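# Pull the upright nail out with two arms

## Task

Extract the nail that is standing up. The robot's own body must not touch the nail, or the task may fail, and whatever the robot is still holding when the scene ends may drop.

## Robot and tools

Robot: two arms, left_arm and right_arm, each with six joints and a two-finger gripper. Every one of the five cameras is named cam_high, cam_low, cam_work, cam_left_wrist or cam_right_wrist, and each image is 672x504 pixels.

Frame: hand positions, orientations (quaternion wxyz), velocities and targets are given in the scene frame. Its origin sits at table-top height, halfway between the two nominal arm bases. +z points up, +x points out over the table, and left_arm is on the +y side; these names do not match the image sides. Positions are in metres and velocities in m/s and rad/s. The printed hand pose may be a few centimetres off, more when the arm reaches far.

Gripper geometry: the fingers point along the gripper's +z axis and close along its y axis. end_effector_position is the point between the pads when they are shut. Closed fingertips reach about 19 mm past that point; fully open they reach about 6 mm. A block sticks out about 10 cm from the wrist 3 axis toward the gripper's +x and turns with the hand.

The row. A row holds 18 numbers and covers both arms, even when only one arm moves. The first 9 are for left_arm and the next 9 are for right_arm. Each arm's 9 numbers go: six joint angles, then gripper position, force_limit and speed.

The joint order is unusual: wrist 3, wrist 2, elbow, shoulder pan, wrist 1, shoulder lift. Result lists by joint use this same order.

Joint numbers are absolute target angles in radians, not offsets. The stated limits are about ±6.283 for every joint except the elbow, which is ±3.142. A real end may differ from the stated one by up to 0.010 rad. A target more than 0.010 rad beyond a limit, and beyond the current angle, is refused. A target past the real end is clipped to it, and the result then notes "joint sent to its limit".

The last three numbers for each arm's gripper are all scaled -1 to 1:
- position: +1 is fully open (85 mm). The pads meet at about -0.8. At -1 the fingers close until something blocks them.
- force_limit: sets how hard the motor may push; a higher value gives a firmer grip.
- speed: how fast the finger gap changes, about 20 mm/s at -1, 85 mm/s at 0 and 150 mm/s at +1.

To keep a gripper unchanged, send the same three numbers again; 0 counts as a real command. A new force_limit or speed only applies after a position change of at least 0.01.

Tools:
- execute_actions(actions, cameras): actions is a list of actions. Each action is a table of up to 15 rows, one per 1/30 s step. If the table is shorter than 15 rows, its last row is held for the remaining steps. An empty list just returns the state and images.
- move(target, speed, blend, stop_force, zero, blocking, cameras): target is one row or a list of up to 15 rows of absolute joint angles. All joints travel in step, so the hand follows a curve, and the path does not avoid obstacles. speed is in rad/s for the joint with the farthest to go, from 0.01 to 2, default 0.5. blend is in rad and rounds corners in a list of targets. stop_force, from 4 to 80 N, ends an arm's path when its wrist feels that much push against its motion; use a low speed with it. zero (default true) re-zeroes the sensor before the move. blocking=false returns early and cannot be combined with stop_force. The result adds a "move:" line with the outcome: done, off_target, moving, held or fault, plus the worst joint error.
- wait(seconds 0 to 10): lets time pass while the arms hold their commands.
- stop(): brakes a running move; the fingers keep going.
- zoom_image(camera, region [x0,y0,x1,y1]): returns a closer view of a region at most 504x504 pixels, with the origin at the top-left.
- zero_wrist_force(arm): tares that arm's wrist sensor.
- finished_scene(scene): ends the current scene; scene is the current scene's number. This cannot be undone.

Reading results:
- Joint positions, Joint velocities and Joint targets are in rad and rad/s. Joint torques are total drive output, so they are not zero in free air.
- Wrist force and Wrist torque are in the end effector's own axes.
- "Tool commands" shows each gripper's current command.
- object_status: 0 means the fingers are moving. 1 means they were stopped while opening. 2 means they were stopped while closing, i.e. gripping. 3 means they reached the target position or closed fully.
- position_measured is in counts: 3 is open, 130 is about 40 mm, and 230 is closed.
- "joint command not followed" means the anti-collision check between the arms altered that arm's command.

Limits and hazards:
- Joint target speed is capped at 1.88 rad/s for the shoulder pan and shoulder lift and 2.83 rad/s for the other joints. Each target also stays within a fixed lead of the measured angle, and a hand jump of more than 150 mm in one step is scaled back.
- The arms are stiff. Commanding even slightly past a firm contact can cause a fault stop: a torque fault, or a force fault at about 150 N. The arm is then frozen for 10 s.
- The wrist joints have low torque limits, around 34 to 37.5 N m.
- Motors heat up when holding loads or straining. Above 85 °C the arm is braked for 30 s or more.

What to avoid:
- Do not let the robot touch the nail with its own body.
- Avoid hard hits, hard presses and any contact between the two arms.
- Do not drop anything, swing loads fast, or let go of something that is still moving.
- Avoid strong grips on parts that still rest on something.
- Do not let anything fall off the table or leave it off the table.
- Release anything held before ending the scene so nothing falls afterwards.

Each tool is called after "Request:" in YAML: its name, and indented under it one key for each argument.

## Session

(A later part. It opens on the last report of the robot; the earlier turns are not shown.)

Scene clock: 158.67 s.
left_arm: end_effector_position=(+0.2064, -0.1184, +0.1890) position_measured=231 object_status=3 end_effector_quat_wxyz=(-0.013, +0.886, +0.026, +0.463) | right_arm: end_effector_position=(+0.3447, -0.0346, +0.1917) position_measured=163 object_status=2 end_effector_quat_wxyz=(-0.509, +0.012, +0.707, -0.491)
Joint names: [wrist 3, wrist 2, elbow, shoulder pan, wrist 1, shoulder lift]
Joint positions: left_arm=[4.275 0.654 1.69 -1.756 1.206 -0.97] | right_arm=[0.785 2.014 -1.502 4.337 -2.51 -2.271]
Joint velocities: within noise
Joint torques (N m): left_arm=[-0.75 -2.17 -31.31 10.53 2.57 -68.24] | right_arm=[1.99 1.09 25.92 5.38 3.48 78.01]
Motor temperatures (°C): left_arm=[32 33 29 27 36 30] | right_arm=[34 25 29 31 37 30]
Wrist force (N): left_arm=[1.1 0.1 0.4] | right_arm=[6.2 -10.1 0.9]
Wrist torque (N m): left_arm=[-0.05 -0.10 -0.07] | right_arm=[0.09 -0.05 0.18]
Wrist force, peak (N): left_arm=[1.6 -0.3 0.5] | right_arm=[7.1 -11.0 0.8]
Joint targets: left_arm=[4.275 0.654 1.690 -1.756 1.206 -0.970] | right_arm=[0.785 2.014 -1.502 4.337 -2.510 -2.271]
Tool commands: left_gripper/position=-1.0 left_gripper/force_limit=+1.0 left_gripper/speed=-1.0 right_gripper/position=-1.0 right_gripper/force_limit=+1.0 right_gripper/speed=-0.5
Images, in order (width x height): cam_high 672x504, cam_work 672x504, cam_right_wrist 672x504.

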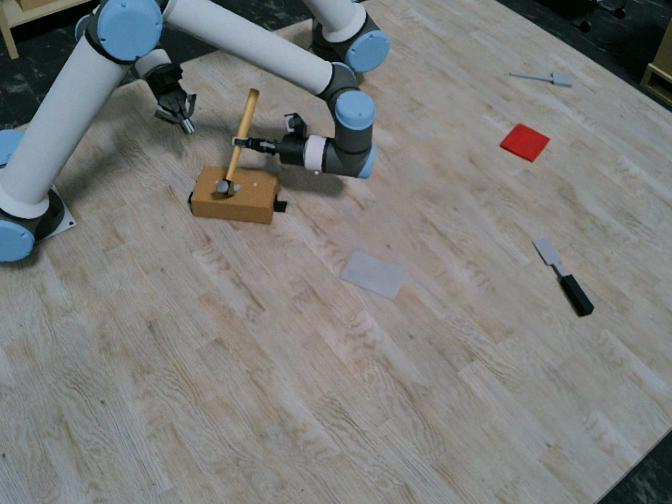

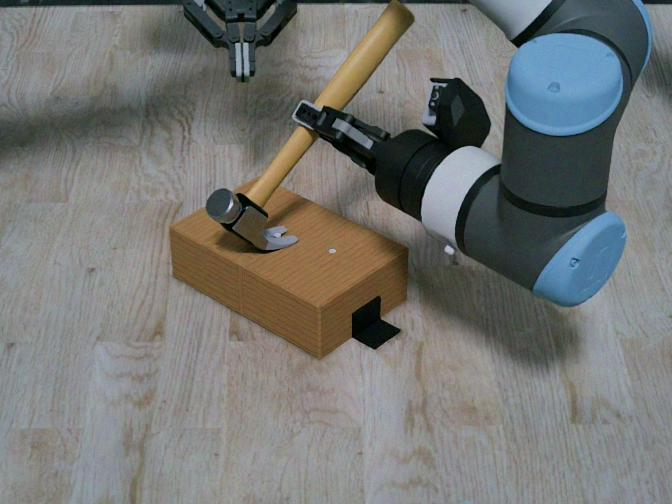

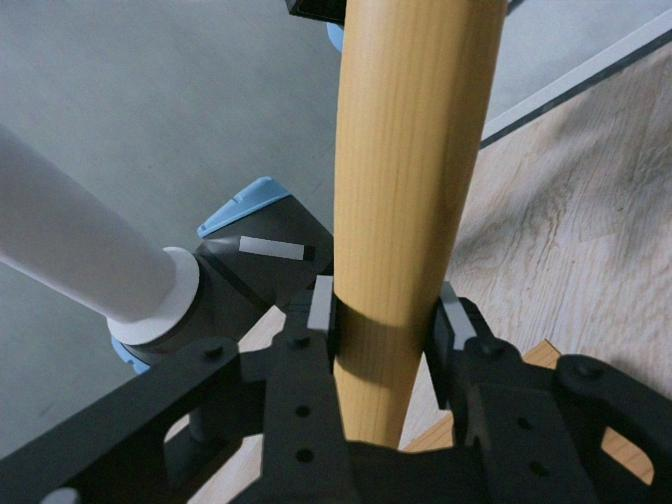

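Request:
move:
  target: [4.275,0.6538,1.6903,-1.7558,1.2058,-0.9702,-1,1,-1,0.66323,1.99158,-1.51271,4.31444,-2.51053,-2.25994,-1,1,-0.5]
  speed: 0.05
  stop_force: 60
  zero: false
  cameras: ["cam_right_wrist"]

Request:
execute_actions:
  actions: []
  cameras: ["cam_work","cam_left_wrist"]

Request:
zoom_image:
  camera: "cam_left_wrist"
  region: [250, 130, 390, 235]

Request:
zoom_image:
  camera: "cam_work"
  region: [200, 195, 310, 278]

Scene clock: 164.50 s.
left_arm: end_effector_position=(+0.2064, -0.1184, +0.1890) position_measured=231 object_status=3 end_effector_quat_wxyz=(-0.013, +0.886, +0.026, +0.463) | right_arm: end_effector_position=(+0.3593, -0.0502, +0.1965) position_measured=163 object_status=2 end_effector_quat_wxyz=(-0.538, -0.031, +0.706, -0.459)
Joint names: [wrist 3, wrist 2, elbow, shoulder pan, wrist 1, shoulder lift]
Joint positions: left_arm=[4.275 0.654 1.69 -1.756 1.206 -0.97] | right_arm=[0.663 1.992 -1.513 4.314 -2.511 -2.26]
Joint velocities: within noise
Joint torques (N m): left_arm=[-0.6 -2.02 -32.18 11.51 2.22 -66.37] | right_arm=[-3.3 -2.62 24.65 -18.33 -3.2 103.59]
Motor temperatures (°C): left_arm=[32 33 29 27 36 30] | right_arm=[34 25 29 31 37 30]
Wrist force (N): left_arm=[1.2 0.0 0.4] | right_arm=[8.9 -7.5 0.4]
Wrist torque (N m): left_arm=[-0.06 -0.12 -0.07] | right_arm=[0.20 0.01 -0.06]
Wrist force, peak (N): left_arm=[1.6 -0.3 0.6] | right_arm=[7.5 -10.8 1.1]
Joint targets: left_arm=[4.275 0.654 1.690 -1.756 1.206 -0.970] | right_arm=[0.663 1.992 -1.513 4.314 -2.511 -2.260]
move: done
Images, in order (width x height): cam_right_wrist 672x504.

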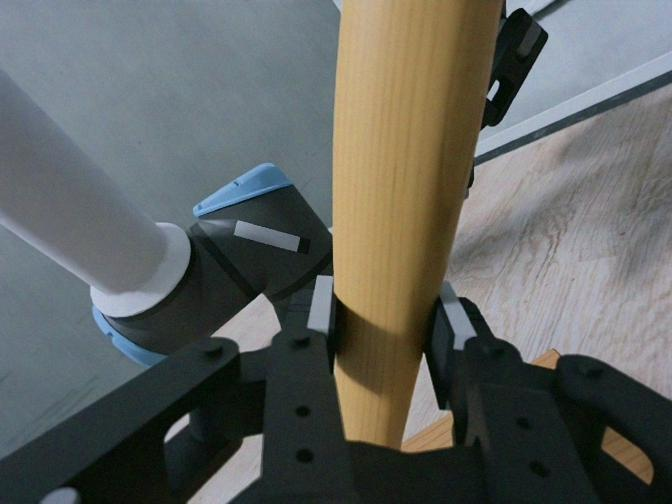

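Scene clock: 164.50 s.
left_arm: end_effector_position=(+0.2064, -0.1184, +0.1890) position_measured=231 object_status=3 end_effector_quat_wxyz=(-0.013, +0.886, +0.026, +0.463) | right_arm: end_effector_position=(+0.3593, -0.0502, +0.1965) position_measured=163 object_status=2 end_effector_quat_wxyz=(-0.538, -0.031, +0.706, -0.459)
Joint names: [wrist 3, wrist 2, elbow, shoulder pan, wrist 1, shoulder lift]
Joint positions: left_arm=[4.275 0.654 1.69 -1.756 1.206 -0.97] | right_arm=[0.663 1.992 -1.513 4.314 -2.511 -2.26]
Joint velocities: within noise
Joint torques (N m): left_arm=[-0.6 -2.02 -32.18 11.51 2.22 -66.37] | right_arm=[-3.3 -2.62 24.65 -18.33 -3.2 103.59]
Motor temperatures (°C): left_arm=[32 33 29 27 36 30] | right_arm=[34 25 29 31 37 30]
Wrist force (N): left_arm=[1.2 0.0 0.4] | right_arm=[8.9 -7.5 0.4]
Wrist torque (N m): left_arm=[-0.06 -0.12 -0.07] | right_arm=[0.20 0.01 -0.06]
Wrist force, peak (N): left_arm=[1.2 0.0 0.4] | right_arm=[8.9 -7.5 0.4]
Joint targets: left_arm=[4.275 0.654 1.690 -1.756 1.206 -0.970] | right_arm=[0.663 1.992 -1.513 4.314 -2.511 -2.260]
Tool commands: left_gripper/position=-1.0 left_gripper/force_limit=+1.0 left_gripper/speed=-1.0 right_gripper/position=-1.0 right_gripper/force_limit=+1.0 right_gripper/speed=-0.5
Images, in order (width x height): cam_work 672x504, cam_left_wrist 672x504.

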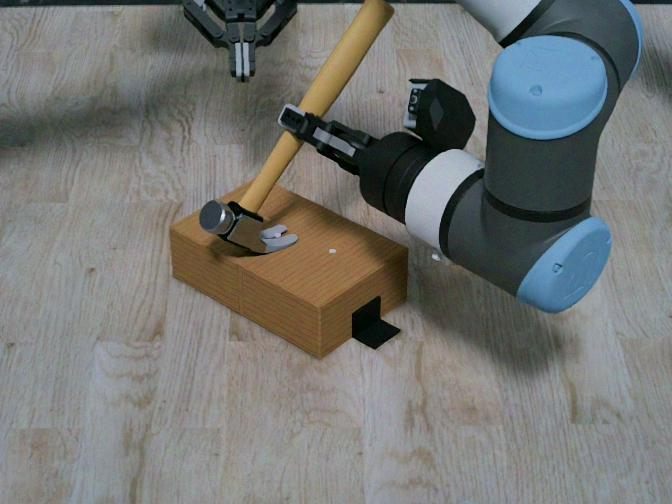

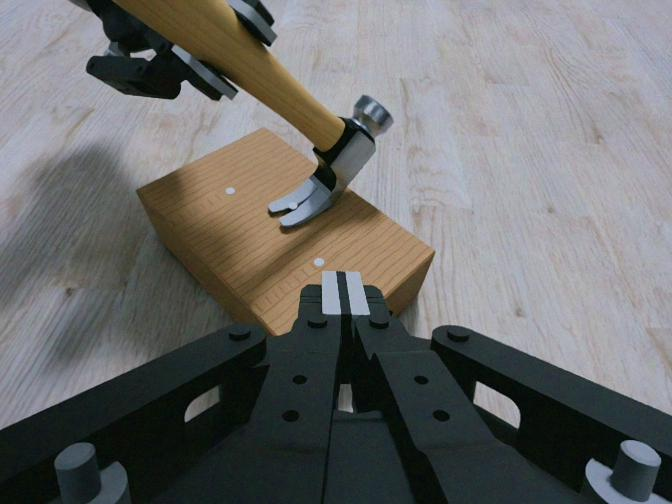

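Scaled by 3.600 from the camera's 672x504 image, which has a finer 960x720 frame.

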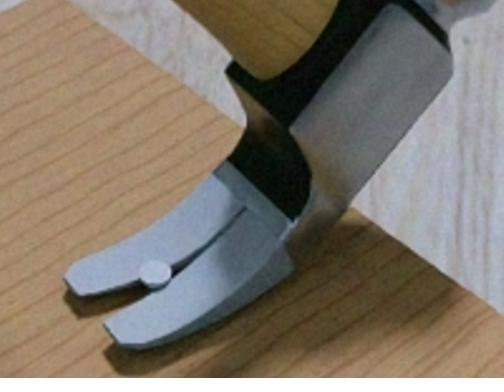

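Scaled by 4.582 from the camera's 672x504 image, which has a finer 960x720 frame.

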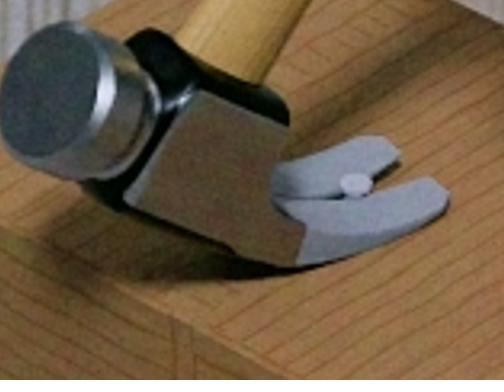

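Request:
move:
  target: [4.275,0.6538,1.6903,-1.7558,1.2058,-0.9702,-1,1,-1,0.43633,1.96028,-1.52592,4.28314,-2.50809,-2.24917,-1,1,-0.5]
  speed: 0.06
  stop_force: 60
  zero: false
  cameras: ["cam_left_wrist"]

Request:
zoom_image:
  camera: "cam_left_wrist"
  region: [250, 130, 390, 235]

Scene clock: 169.47 s.
left_arm: end_effector_position=(+0.2064, -0.1184, +0.1890) position_measured=231 object_status=3 end_effector_quat_wxyz=(-0.013, +0.886, +0.026, +0.463) | right_arm: end_effector_position=(+0.3790, -0.0713, +0.1996) position_measured=163 object_status=2 end_effector_quat_wxyz=(-0.586, -0.111, +0.698, -0.395)
Joint names: [wrist 3, wrist 2, elbow, shoulder pan, wrist 1, shoulder lift]
Joint positions: left_arm=[4.275 0.654 1.69 -1.756 1.206 -0.97] | right_arm=[0.436 1.96 -1.526 4.283 -2.508 -2.249]
Joint velocities: within noise
Joint torques (N m): left_arm=[-0.44 -1.72 -34.01 9.15 2.49 -70.01] | right_arm=[-3.97 -16.43 33.65 -43.29 -0.43 118.26]
Motor temperatures (°C): left_arm=[32 33 29 27 36 30] | right_arm=[34 25 29 31 37 30]
Wrist force (N): left_arm=[0.9 0.0 0.3] | right_arm=[4.4 36.5 27.0]
Wrist torque (N m): left_arm=[-0.06 -0.07 -0.07] | right_arm=[-0.31 0.00 0.81]
Wrist force, peak (N): left_arm=[1.5 -0.1 0.6] | right_arm=[4.2 36.7 27.1]
Joint targets: left_arm=[4.275 0.654 1.690 -1.756 1.206 -0.970] | right_arm=[0.436 1.960 -1.526 4.283 -2.508 -2.249]
move: done
Images, in order (width x height): cam_left_wrist 672x504.

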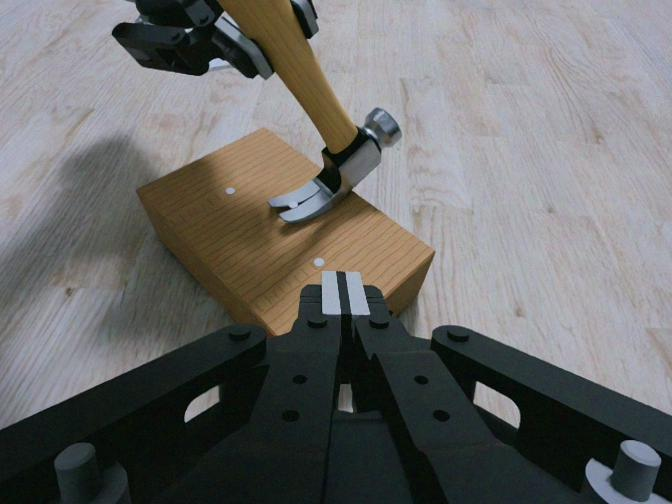

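Scaled by 3.600 from the camera's 672x504 image, which has a finer 960x720 frame.

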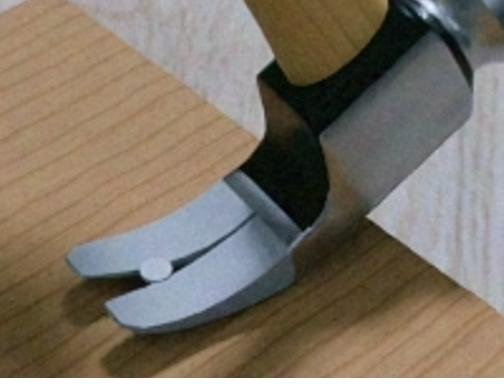

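Request:
move:
  target: [4.275,0.6538,1.6903,-1.7558,1.2058,-0.9702,-1,1,-1,0.2618,1.93622,-1.53704,4.25907,-2.50505,-2.24109,-1,1,-0.5]
  speed: 0.06
  stop_force: 75
  zero: false
  cameras: ["cam_left_wrist","cam_work"]

Request:
zoom_image:
  camera: "cam_left_wrist"
  region: [250, 130, 390, 235]

Request:
zoom_image:
  camera: "cam_work"
  region: [200, 195, 310, 278]

Scene clock: 174.30 s.
left_arm: end_effector_position=(+0.2064, -0.1184, +0.1890) position_measured=231 object_status=3 end_effector_quat_wxyz=(-0.013, +0.886, +0.026, +0.463) | right_arm: end_effector_position=(+0.3935, -0.0883, +0.2012) position_measured=163 object_status=2 end_effector_quat_wxyz=(+0.619, +0.171, -0.686, +0.343)
Joint names: [wrist 3, wrist 2, elbow, shoulder pan, wrist 1, shoulder lift]
Joint positions: left_arm=[4.275 0.654 1.69 -1.756 1.206 -0.97] | right_arm=[0.262 1.936 -1.537 4.259 -2.505 -2.241]
Joint velocities: within noise
Joint torques (N m): left_arm=[-0.59 -2.34 -34.62 11.36 2.23 -66.41] | right_arm=[-4.73 -23.34 31.57 -52.66 -3.72 123.01]
Motor temperatures (°C): left_arm=[32 33 29 27 36 30] | right_arm=[34 25 29 31 37 30]
Wrist force (N): left_arm=[1.0 -0.1 0.4] | right_arm=[-7.1 58.5 21.9]
Wrist torque (N m): left_arm=[-0.07 -0.08 -0.07] | right_arm=[-0.64 -0.24 1.18]
Wrist force, peak (N): left_arm=[1.5 -0.2 0.6] | right_arm=[-7.4 62.1 23.5]
Joint targets: left_arm=[4.275 0.654 1.690 -1.756 1.206 -0.970] | right_arm=[0.262 1.936 -1.537 4.259 -2.505 -2.241]
move: done
Images, in order (width x height): cam_work 672x504, cam_left_wrist 672x504.

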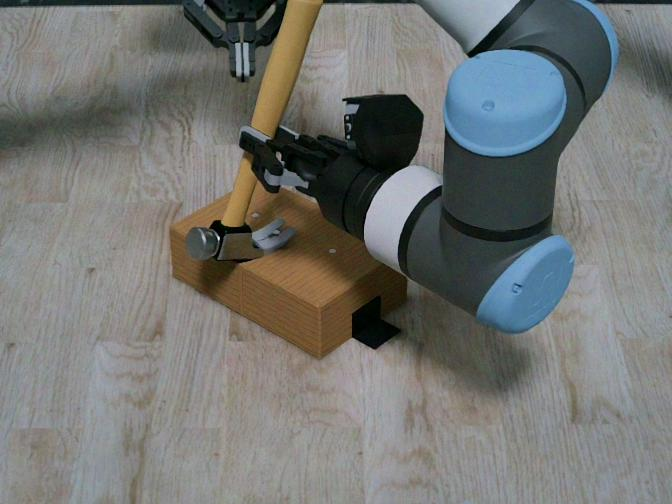

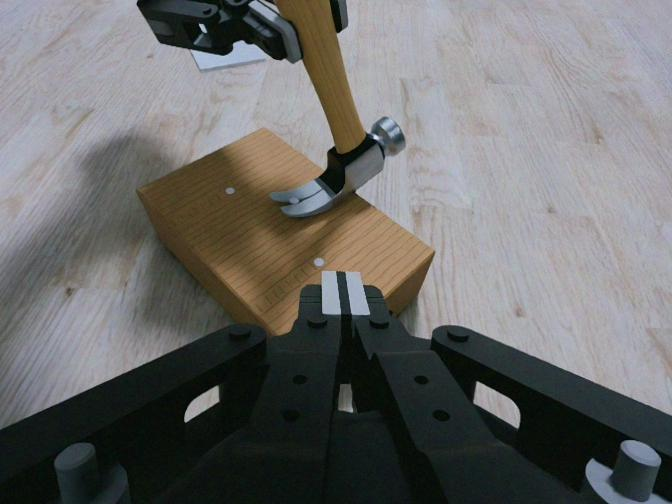

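Scaled by 3.600 from the camera's 672x504 image, which has a finer 960x720 frame.

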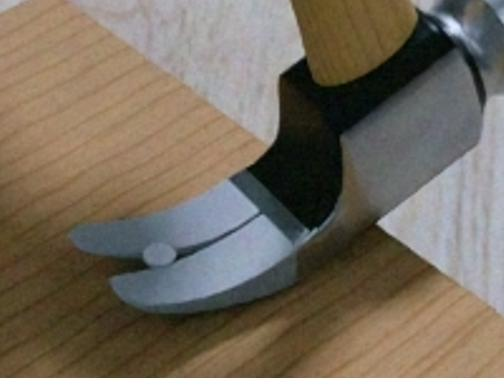

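Scaled by 4.582 from the camera's 672x504 image, which has a finer 960x720 frame.

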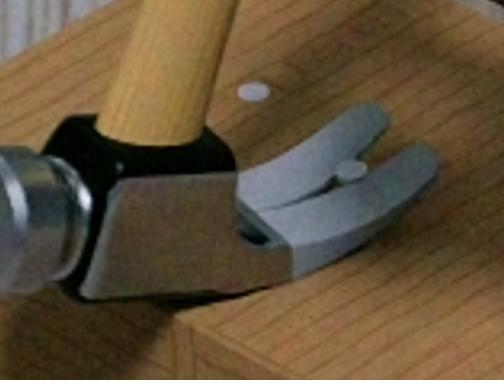

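Request:
move:
  target: [4.275,0.6538,1.6903,-1.7558,1.2058,-0.9702,-1,1,-1,0.08727,1.91274,-1.54814,4.23560,-2.50097,-2.23407,-1,1,-0.5]
  speed: 0.05
  stop_force: 80
  zero: false
  cameras: ["cam_right_wrist","cam_left_wrist","cam_work"]

Request:
zoom_image:
  camera: "cam_left_wrist"
  region: [250, 130, 390, 235]

Request:
zoom_image:
  camera: "cam_work"
  region: [200, 195, 310, 278]

Scene clock: 180.33 s.
left_arm: end_effector_position=(+0.2064, -0.1184, +0.1890) position_measured=231 object_status=3 end_effector_quat_wxyz=(-0.013, +0.886, +0.026, +0.463) | right_arm: end_effector_position=(+0.4070, -0.1050, +0.2020) position_measured=163 object_status=2 end_effector_quat_wxyz=(+0.646, +0.230, -0.669, +0.288)
Joint names: [wrist 3, wrist 2, elbow, shoulder pan, wrist 1, shoulder lift]
Joint positions: left_arm=[4.275 0.654 1.69 -1.756 1.206 -0.97] | right_arm=[0.087 1.913 -1.548 4.236 -2.501 -2.234]
Joint velocities: within noise
Joint torques (N m): left_arm=[-0.55 -1.91 -34.51 11.64 2.66 -72.74] | right_arm=[-4.76 -15.94 31.68 -38.74 -10.11 138.93]
Motor temperatures (°C): left_arm=[32 33 29 27 36 30] | right_arm=[34 25 29 31 37 30]
Wrist force (N): left_arm=[1.1 0.0 0.3] | right_arm=[-43.9 45.6 7.1]
Wrist torque (N m): left_arm=[-0.06 -0.10 -0.07] | right_arm=[-0.31 -0.73 1.36]
Wrist force, peak (N): left_arm=[1.7 -0.1 0.4] | right_arm=[-26.2 63.4 13.9]
Joint targets: left_arm=[4.275 0.654 1.690 -1.756 1.206 -0.970] | right_arm=[0.087 1.913 -1.548 4.236 -2.501 -2.234]
move: done
Images, in order (width x height): cam_work 672x504, cam_left_wrist 672x504, cam_right_wrist 672x504.

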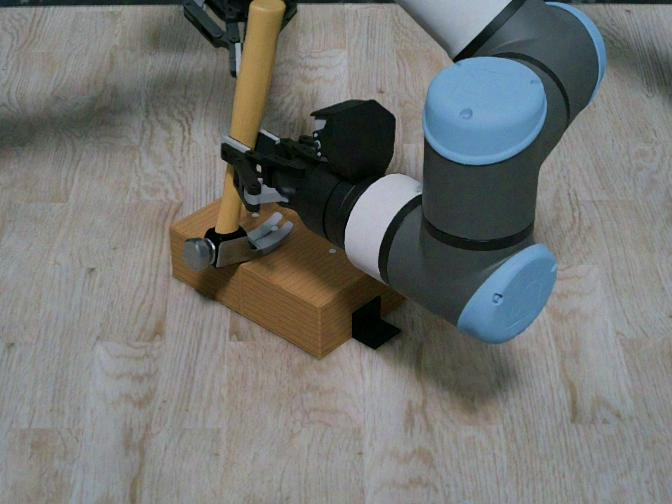

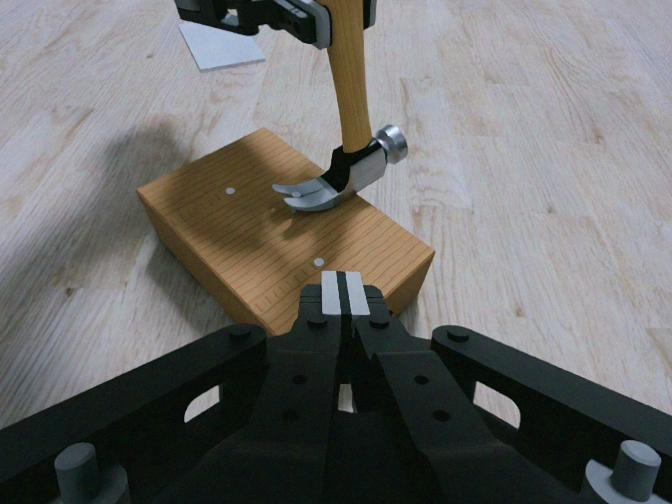

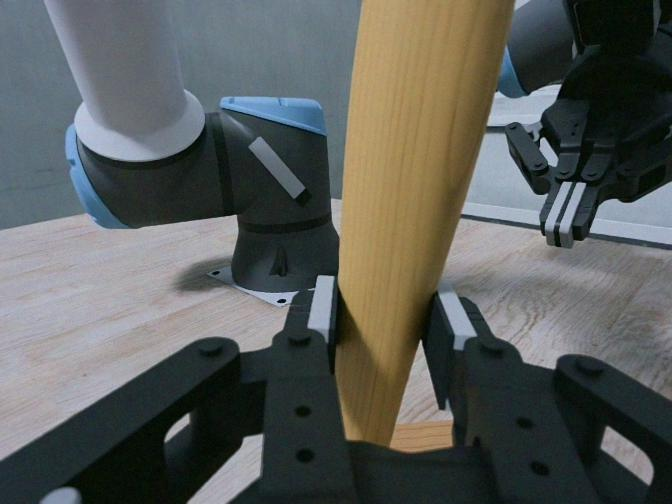

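Scaled by 3.600 from the camera's 672x504 image, which has a finer 960x720 frame.

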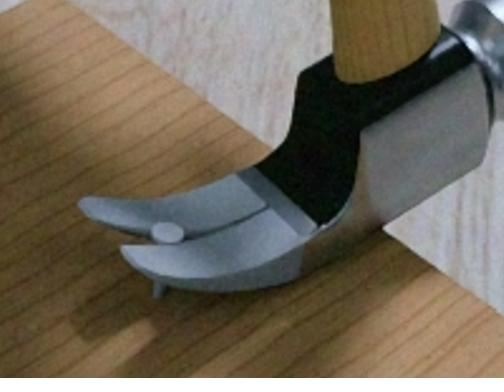

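Scaled by 4.582 from the camera's 672x504 image, which has a finer 960x720 frame.

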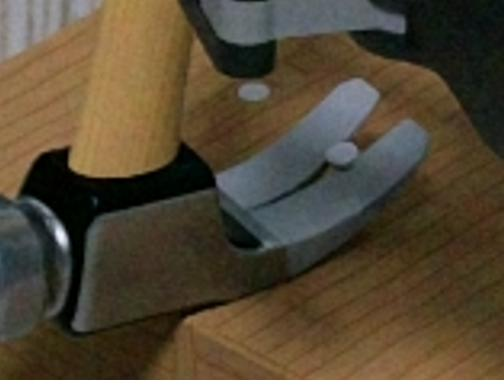

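Request:
move:
  target: [4.275,0.6538,1.6903,-1.7558,1.2058,-0.9702,-1,1,-1,-0.08727,1.89007,-1.55479,4.21293,-2.49619,-2.23221,-1,1,-0.5]
  speed: 0.05
  stop_force: 80
  zero: false
  cameras: ["cam_left_wrist","cam_work"]

Request:
zoom_image:
  camera: "cam_left_wrist"
  region: [250, 130, 390, 235]

Request:
zoom_image:
  camera: "cam_work"
  region: [200, 195, 310, 278]

Scene clock: 185.13 s.
left_arm: end_effector_position=(+0.2064, -0.1184, +0.1890) position_measured=231 object_status=3 end_effector_quat_wxyz=(-0.013, +0.886, +0.026, +0.463) | right_arm: end_effector_position=(+0.4207, -0.1196, +0.2005) position_measured=163 object_status=2 end_effector_quat_wxyz=(+0.669, +0.288, -0.646, +0.230)
Joint names: [wrist 3, wrist 2, elbow, shoulder pan, wrist 1, shoulder lift]
Joint positions: left_arm=[4.275 0.654 1.69 -1.756 1.206 -0.97] | right_arm=[-0.087 1.89 -1.555 4.213 -2.496 -2.232]
Joint velocities: within noise
Joint torques (N m): left_arm=[-0.29 -1.9 -33.16 10.29 2.86 -72.64] | right_arm=[-2.98 -2.79 27.29 -16.47 0.15 111.57]
Motor temperatures (°C): left_arm=[32 33 29 27 36 30] | right_arm=[34 25 29 31 37 30]
Wrist force (N): left_arm=[1.2 -0.1 0.7] | right_arm=[-4.4 0.0 1.1]
Wrist torque (N m): left_arm=[-0.07 -0.11 -0.07] | right_arm=[0.20 -0.20 0.00]
Wrist force, peak (N): left_arm=[1.6 0.0 0.5] | right_arm=[-43.3 46.6 7.4]
Joint targets: left_arm=[4.275 0.654 1.690 -1.756 1.206 -0.970] | right_arm=[-0.087 1.890 -1.555 4.213 -2.496 -2.232]
move: done
Images, in order (width x height): cam_work 672x504, cam_left_wrist 672x504.

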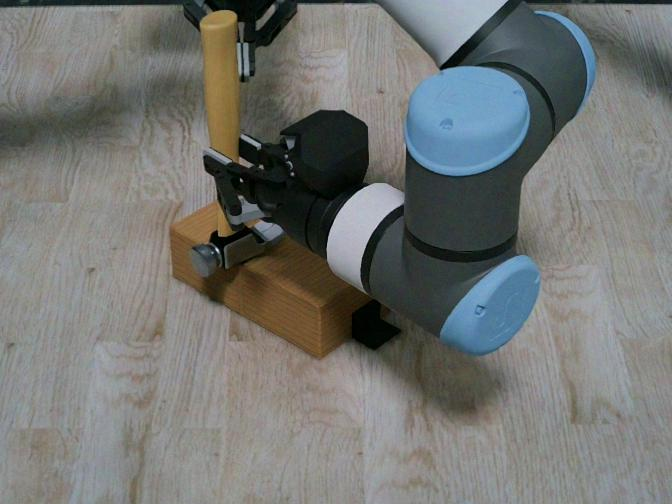

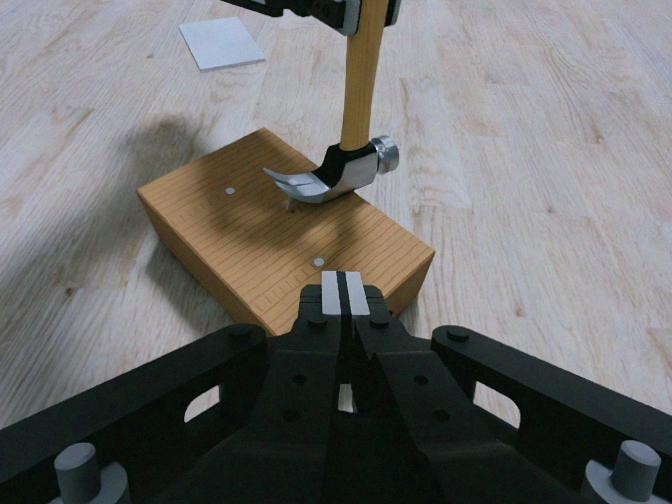

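Scaled by 3.600 from the camera's 672x504 image, which has a finer 960x720 frame.

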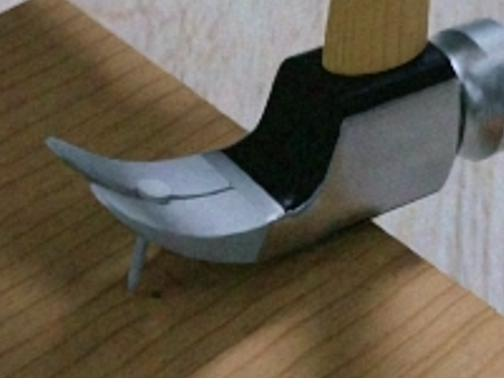

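Scaled by 4.582 from the camera's 672x504 image, which has a finer 960x720 frame.

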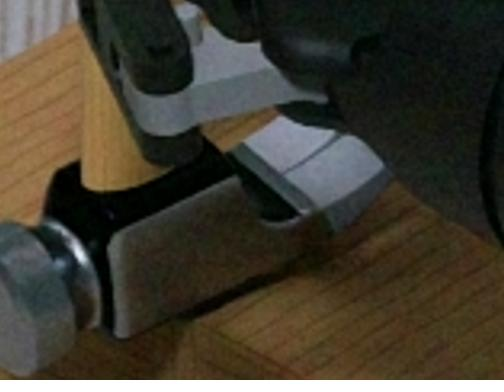

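Request:
move:
  target: [4.275,0.6538,1.6903,-1.7558,1.2058,-0.9702,-1,1,-1,-0.08727,1.89007,-1.47908,4.21293,-2.68297,-2.12114,-1,1,-0.5]
  speed: 0.06
  stop_force: 20
  cameras: ["cam_left_wrist","cam_work"]

Request:
zoom_image:
  camera: "cam_left_wrist"
  region: [230, 70, 410, 235]

Request:
zoom_image:
  camera: "cam_work"
  region: [150, 100, 360, 278]

Scene clock: 190.97 s.
left_arm: end_effector_position=(+0.2064, -0.1184, +0.1890) position_measured=231 object_status=3 end_effector_quat_wxyz=(-0.013, +0.886, +0.026, +0.463) | right_arm: end_effector_position=(+0.4207, -0.1196, +0.3301) position_measured=163 object_status=2 end_effector_quat_wxyz=(+0.669, +0.288, -0.646, +0.230)
Joint names: [wrist 3, wrist 2, elbow, shoulder pan, wrist 1, shoulder lift]
Joint positions: left_arm=[4.275 0.654 1.69 -1.756 1.206 -0.97] | right_arm=[-0.087 1.89 -1.479 4.213 -2.683 -2.121]
Joint velocities: within noise
Joint torques (N m): left_arm=[-0.33 -2.3 -33.62 10.83 3.06 -73.81] | right_arm=[-2.73 -1.29 41.99 -12.58 -8.56 107.36]
Motor temperatures (°C): left_arm=[32 33 29 27 36 30] | right_arm=[34 25 29 31 37 30]
Wrist force (N): left_arm=[1.0 -0.1 0.3] | right_arm=[-4.6 -0.5 1.3]
Wrist torque (N m): left_arm=[-0.07 -0.08 -0.07] | right_arm=[0.09 -0.21 0.00]
Wrist force, peak (N): left_arm=[1.6 -0.3 0.7] | right_arm=[-5.2 -0.4 1.1]
Joint targets: left_arm=[4.275 0.654 1.690 -1.756 1.206 -0.970] | right_arm=[-0.087 1.890 -1.479 4.213 -2.683 -2.121]
move: done
Images, in order (width x height): cam_work 672x504, cam_left_wrist 672x504.

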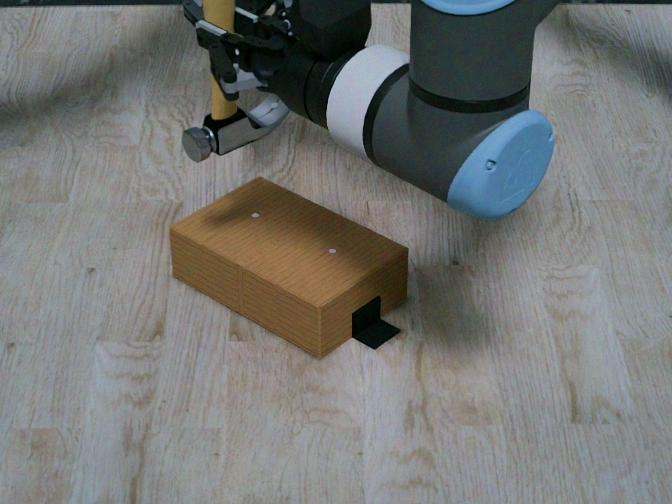

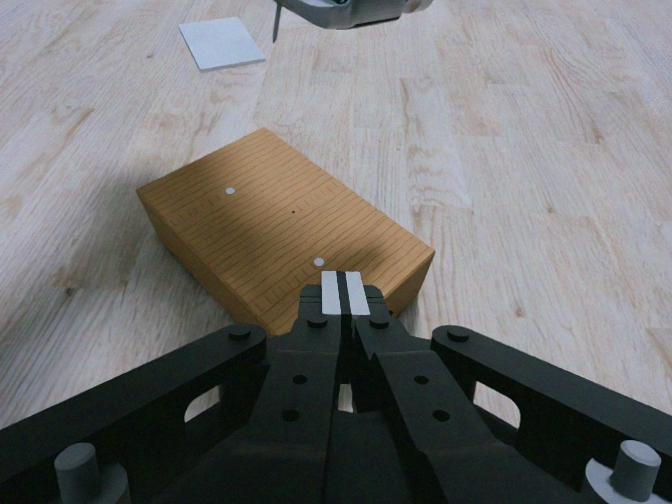

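Scaled by 2.800 from the camera's 672x504 image, which has a finer 960x720 frame.

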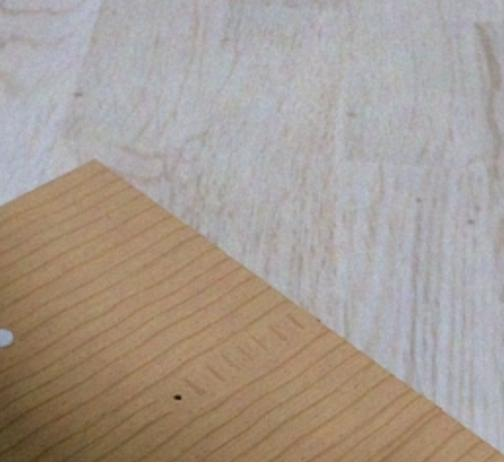

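Scaled by 2.400 from the camera's 672x504 image, which has a finer 960x720 frame.

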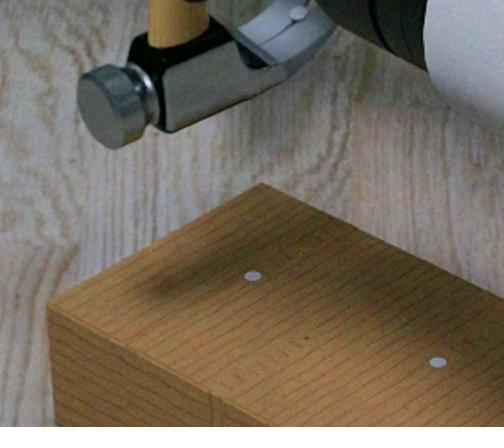

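Request:
move:
  target: [4.275,0.6538,1.6903,-1.7558,1.2058,-0.9702,-1,1,-1,0.0,1.66206,-1.50053,3.98492,-2.63852,-2.14414,-1,1,-0.5]
  speed: 0.12
  cameras: ["cam_left_wrist","cam_work","cam_low"]

Request:
zoom_image:
  camera: "cam_low"
  region: [120, 20, 340, 220]

Scene clock: 193.93 s.
left_arm: end_effector_position=(+0.2064, -0.1184, +0.1890) position_measured=231 object_status=3 end_effector_quat_wxyz=(-0.013, +0.886, +0.026, +0.463) | right_arm: end_effector_position=(+0.5526, -0.2612, +0.3000) position_measured=163 object_status=2 end_effector_quat_wxyz=(+0.658, +0.259, -0.658, +0.259)
Joint names: [wrist 3, wrist 2, elbow, shoulder pan, wrist 1, shoulder lift]
Joint positions: left_arm=[4.275 0.654 1.69 -1.756 1.206 -0.97] | right_arm=[0 1.662 -1.501 3.985 -2.639 -2.144]
Joint velocities: within noise
Joint torques (N m): left_arm=[-0.29 -2.12 -34.54 10.76 2.72 -70.82] | right_arm=[2.99 -3.27 30.07 -16.59 0.16 81.3]
Motor temperatures (°C): left_arm=[32 33 29 27 36 30] | right_arm=[34 25 29 31 37 30]
Wrist force (N): left_arm=[1.3 -0.1 0.4] | right_arm=[-4.5 -0.2 1.0]
Wrist torque (N m): left_arm=[-0.08 -0.13 -0.07] | right_arm=[0.13 -0.11 -0.09]
Wrist force, peak (N): left_arm=[1.5 0.0 0.7] | right_arm=[-5.0 -2.2 1.2]
Joint targets: left_arm=[4.275 0.654 1.690 -1.756 1.206 -0.970] | right_arm=[0.000 1.662 -1.501 3.985 -2.639 -2.144]
move: done
Images, in order (width x height): cam_low 672x504, cam_work 672x504, cam_left_wrist 672x504.

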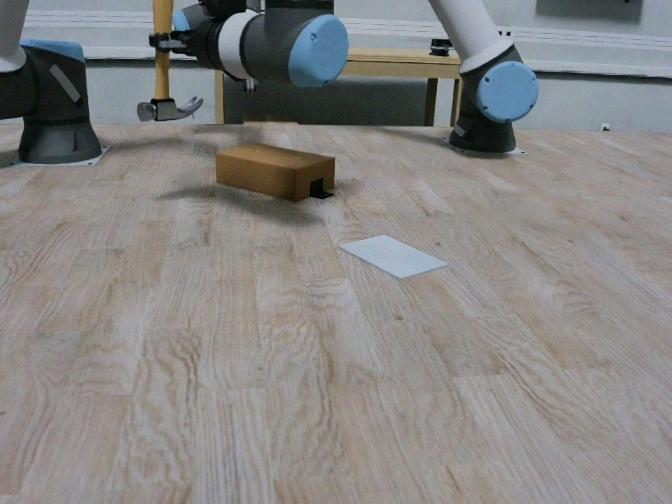

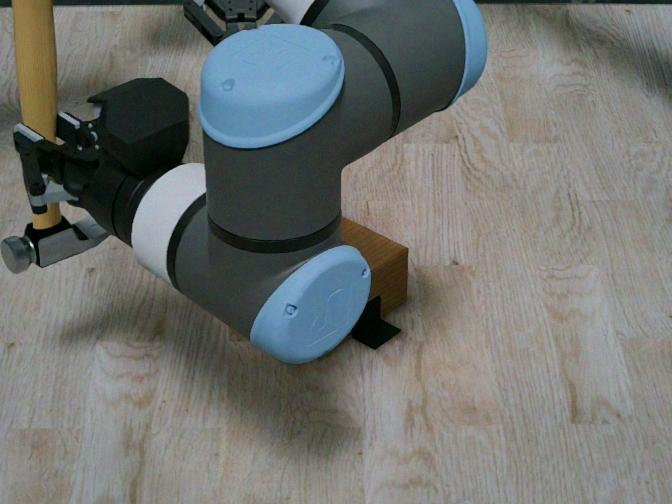

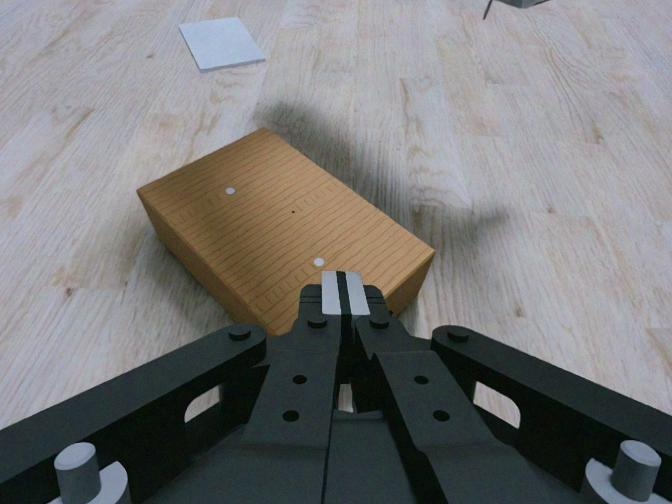

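Scaled by 2.291 from the camera's 672x504 image, which has a finer 960x720 frame.

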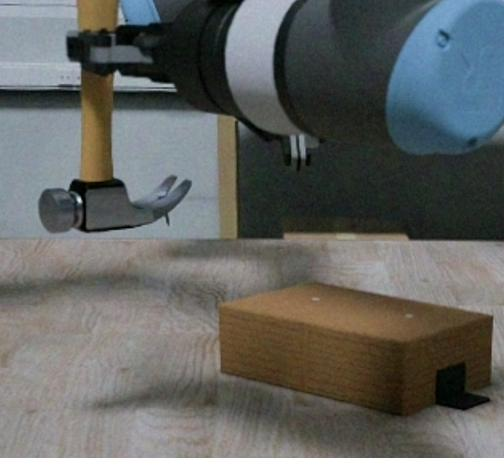

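Request:
move:
  target: [4.275,0.6538,1.6903,-1.7558,1.2058,-0.9702,-1,1,-1,0.0,1.66206,-1.57090,3.98492,-2.42802,-2.28427,-1,1,-0.5]
  speed: 0.08
  cameras: []

Request:
move:
  target: [4.275,0.6538,1.6903,-1.7558,1.2058,-0.9702,-1,1,-1,0.0,1.66206,-1.57636,3.98492,-2.39536,-2.31146,-1,1,-0.5]
  speed: 0.015
  stop_force: 5
  cameras: ["cam_low"]

Request:
zoom_image:
  camera: "cam_low"
  region: [100, 60, 320, 220]

Scene clock: 197.73 s.
left_arm: end_effector_position=(+0.2064, -0.1184, +0.1890) position_measured=231 object_status=3 end_effector_quat_wxyz=(-0.013, +0.886, +0.026, +0.463) | right_arm: end_effector_position=(+0.5527, -0.2612, +0.1501) position_measured=163 object_status=2 end_effector_quat_wxyz=(+0.658, +0.259, -0.658, +0.259)
Joint names: [wrist 3, wrist 2, elbow, shoulder pan, wrist 1, shoulder lift]
Joint positions: left_arm=[4.275 0.654 1.69 -1.756 1.206 -0.97] | right_arm=[0 1.662 -1.571 3.985 -2.428 -2.284]
Joint velocities: within noise
Joint torques (N m): left_arm=[0.23 -2.42 -33.31 10.48 2.67 -76.22] | right_arm=[2.93 -1.85 24.13 -14.25 0.37 84.07]
Motor temperatures (°C): left_arm=[32 33 29 27 36 30] | right_arm=[34 25 29 31 37 30]
Wrist force (N): left_arm=[1.2 -0.2 0.3] | right_arm=[-4.4 -0.3 1.2]
Wrist torque (N m): left_arm=[-0.09 -0.12 -0.07] | right_arm=[0.16 -0.11 -0.12]
Wrist force, peak (N): left_arm=[1.5 -0.1 0.6] | right_arm=[-5.3 -0.4 1.4]
Joint targets: left_arm=[4.275 0.654 1.690 -1.756 1.206 -0.970] | right_arm=[0.000 1.662 -1.571 3.985 -2.428 -2.284]
move: done
No camera images: "cameras" was empty.

Scene clock: 200.27 s.
left_arm: end_effector_position=(+0.2064, -0.1184, +0.1890) position_measured=231 object_status=3 end_effector_quat_wxyz=(-0.013, +0.886, +0.026, +0.463) | right_arm: end_effector_position=(+0.5527, -0.2612, +0.1352) position_measured=163 object_status=2 end_effector_quat_wxyz=(+0.658, +0.259, -0.658, +0.259)
Joint names: [wrist 3, wrist 2, elbow, shoulder pan, wrist 1, shoulder lift]
Joint positions: left_arm=[4.275 0.654 1.69 -1.756 1.206 -0.97] | right_arm=[0 1.662 -1.574 3.985 -2.409 -2.3]
Joint velocities: within noise
Joint torques (N m): left_arm=[0.08 -2.41 -34.44 9.75 2.9 -76.04] | right_arm=[2.89 -1.51 34.93 -15.03 -7.71 111.33]
Motor temperatures (°C): left_arm=[32 33 29 27 36 30] | right_arm=[34 25 29 31 37 30]
Wrist force (N): left_arm=[1.4 0.0 0.6] | right_arm=[-1.5 -0.8 1.0]
Wrist torque (N m): left_arm=[-0.05 -0.15 -0.07] | right_arm=[0.15 -0.08 -0.09]
Wrist force, peak (N): left_arm=[1.6 -0.2 0.4] | right_arm=[11.6 -0.7 1.0]
Joint targets: left_arm=[4.275 0.654 1.690 -1.756 1.206 -0.970] | right_arm=[0.000 1.662 -1.574 3.985 -2.409 -2.300]
move: contact (right_arm); right_arm: the wrist 1 is farthest, 0.013 rad from its target
Images, in order (width x height): cam_low 672x504.

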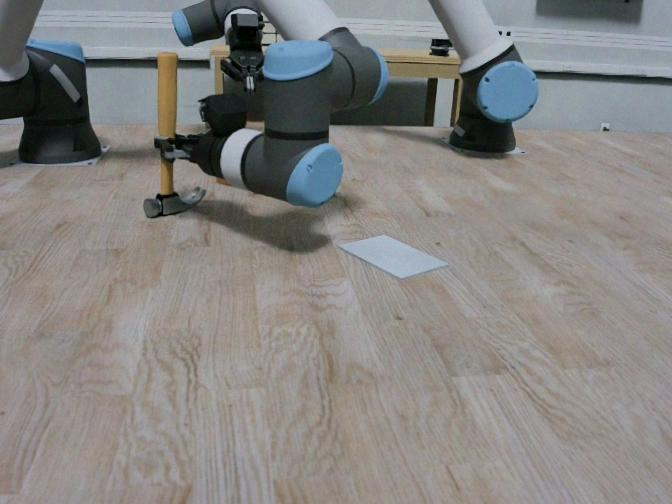

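Scaled by 2.291 from the camera's 672x504 image, which has a finer 960x720 frame.

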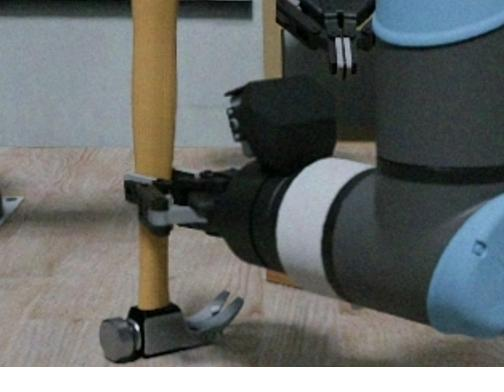

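Request:
move:
  target:
    - [4.275,0.6538,1.6903,-1.7558,1.2058,-0.9702,-1,1,-1,0.0339,1.66365,-1.78130,3.99251,-2.08164,-2.06961,-1,1,-0.5]
    - [4.275,0.6538,1.6903,-1.7558,1.2058,-0.9702,-1,1,-1,0.0726,1.65684,-2.01608,4.00607,-1.71941,-1.84642,-1,1,-0.5]
    - [4.275,0.6538,1.6903,-1.7558,1.2058,-0.9702,-1,1,-1,0.1166,1.63783,-2.26680,4.02808,-1.31781,-1.64754,-1,1,-0.5]
    - [4.275,0.6538,1.6903,-1.7558,1.2058,-0.9702,-1,1,-1,0.1613,1.60483,-2.49779,4.05847,-0.89682,-1.52442,-1,1,-0.5]
    - [4.275,0.6538,1.6903,-1.7558,1.2058,-0.9702,-1,1,-1,0.1927,1.57080,-2.64711,4.08639,-0.55992,-1.50536,-1,1,-0.5]
  speed: 0.3
  blend: [0.03,0.03,0.03,0.03,0]
  cameras: ["cam_low","cam_work","cam_high"]

Scene clock: 211.23 s.
left_arm: end_effector_position=(+0.2064, -0.1184, +0.1890) position_measured=231 object_status=3 end_effector_quat_wxyz=(-0.013, +0.886, +0.026, +0.463) | right_arm: end_effector_position=(+0.4415, -0.3648, +0.0239) position_measured=166 object_status=2 end_effector_quat_wxyz=(+0.000, -0.366, +0.930, +0.000)
Joint names: [wrist 3, wrist 2, elbow, shoulder pan, wrist 1, shoulder lift]
Joint positions: left_arm=[4.275 0.654 1.69 -1.756 1.206 -0.97] | right_arm=[0.193 1.571 -2.647 4.086 -0.56 -1.505]
Joint velocities: within noise
Joint torques (N m): left_arm=[0.16 -2.38 -33.04 11.58 3.01 -75.17] | right_arm=[3.07 -4.2 6.33 20.18 4.73 24.22]
Motor temperatures (°C): left_arm=[32 33 29 27 35 30] | right_arm=[34 25 29 31 37 30]
Wrist force (N): left_arm=[1.4 -0.1 0.8] | right_arm=[-1.3 2.8 -39.6]
Wrist torque (N m): left_arm=[-0.08 -0.14 -0.07] | right_arm=[-0.06 0.29 -0.06]
Wrist force, peak (N): left_arm=[1.6 -0.2 0.5] | right_arm=[0.1 3.1 -40.3]
Joint targets: left_arm=[4.275 0.654 1.690 -1.756 1.206 -0.970] | right_arm=[0.193 1.571 -2.647 4.086 -0.560 -1.505]
move: done; blend cut to 0 rad at target 1
Images, in order (width x height): cam_high 672x504, cam_low 672x504, cam_work 672x504.

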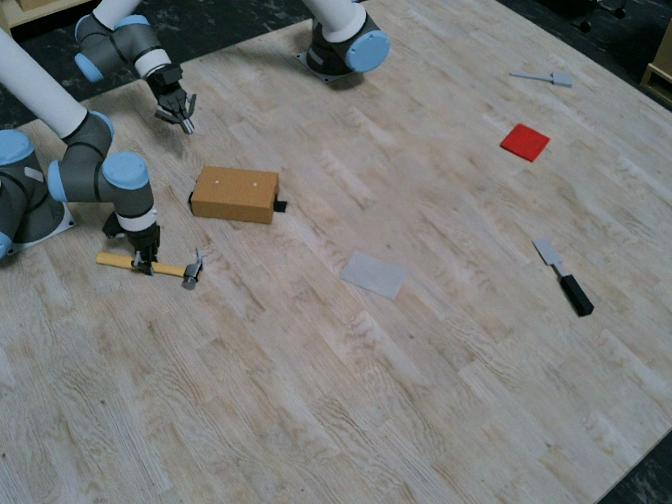

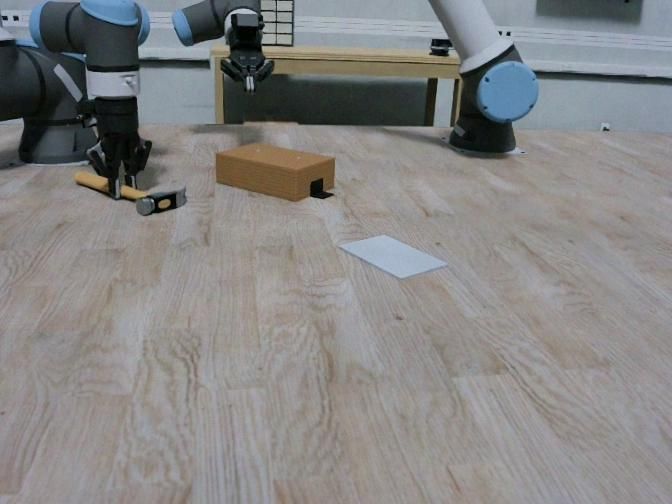

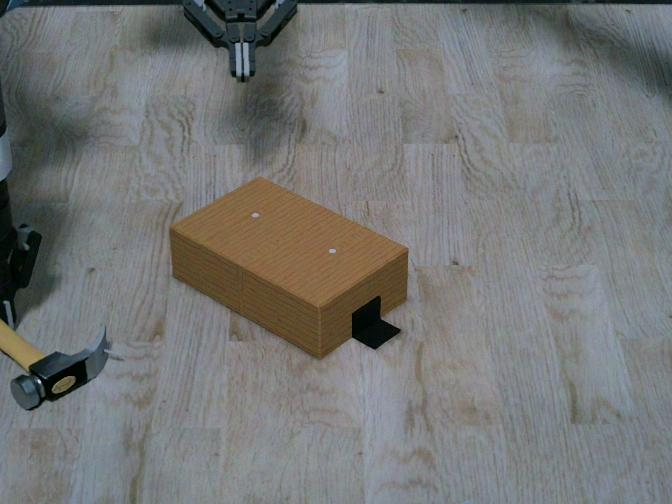

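Request:
move:
  target: [4.275,0.6538,1.6903,-1.7558,1.2058,-0.9702,-1,1,-1,0.1927,1.57080,-2.64568,4.08639,-0.56653,-1.50018,-1,1,-0.5]
  speed: 0.03
  cameras: ["cam_work"]

Request:
zoom_image:
  camera: "cam_work"
  region: [0, 200, 340, 500]

Scene clock: 214.73 s.
left_arm: end_effector_position=(+0.2064, -0.1184, +0.1890) position_measured=231 object_status=3 end_effector_quat_wxyz=(-0.013, +0.886, +0.026, +0.463) | right_arm: end_effector_position=(+0.4415, -0.3649, +0.0256) position_measured=166 object_status=2 end_effector_quat_wxyz=(+0.000, -0.366, +0.930, +0.000)
Joint names: [wrist 3, wrist 2, elbow, shoulder pan, wrist 1, shoulder lift]
Joint positions: left_arm=[4.275 0.654 1.69 -1.756 1.206 -0.97] | right_arm=[0.193 1.571 -2.646 4.086 -0.566 -1.5]
Joint velocities: within noise
Joint torques (N m): left_arm=[-0.38 -3.05 -33.37 7.88 3.14 -79.6] | right_arm=[2.73 -1.13 35.73 16.36 0.4 42.42]
Motor temperatures (°C): left_arm=[32 33 29 27 35 30] | right_arm=[34 25 29 31 37 30]
Wrist force (N): left_arm=[1.3 -0.1 0.3] | right_arm=[-0.8 0.8 -0.3]
Wrist torque (N m): left_arm=[-0.08 -0.13 -0.07] | right_arm=[0.09 0.10 -0.03]
Wrist force, peak (N): left_arm=[1.5 0.3 0.5] | right_arm=[-1.3 3.6 -43.2]
Joint targets: left_arm=[4.275 0.654 1.690 -1.756 1.206 -0.970] | right_arm=[0.193 1.571 -2.646 4.086 -0.567 -1.500]
move: done
Images, in order (width x height): cam_work 672x504.

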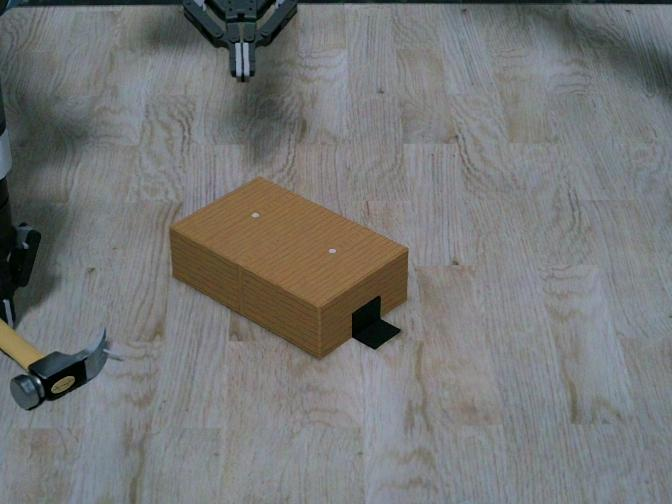

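Scaled by 1.482 from the camera's 672x504 image, which has a finer 960x720 frame.

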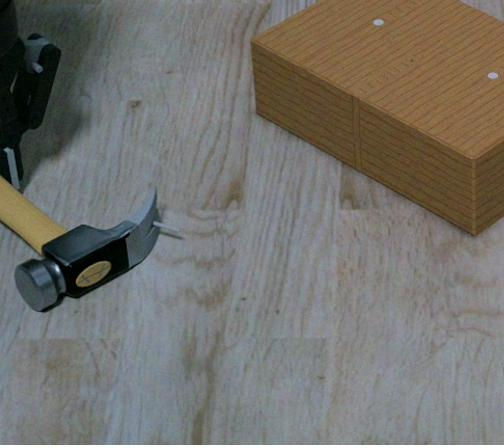

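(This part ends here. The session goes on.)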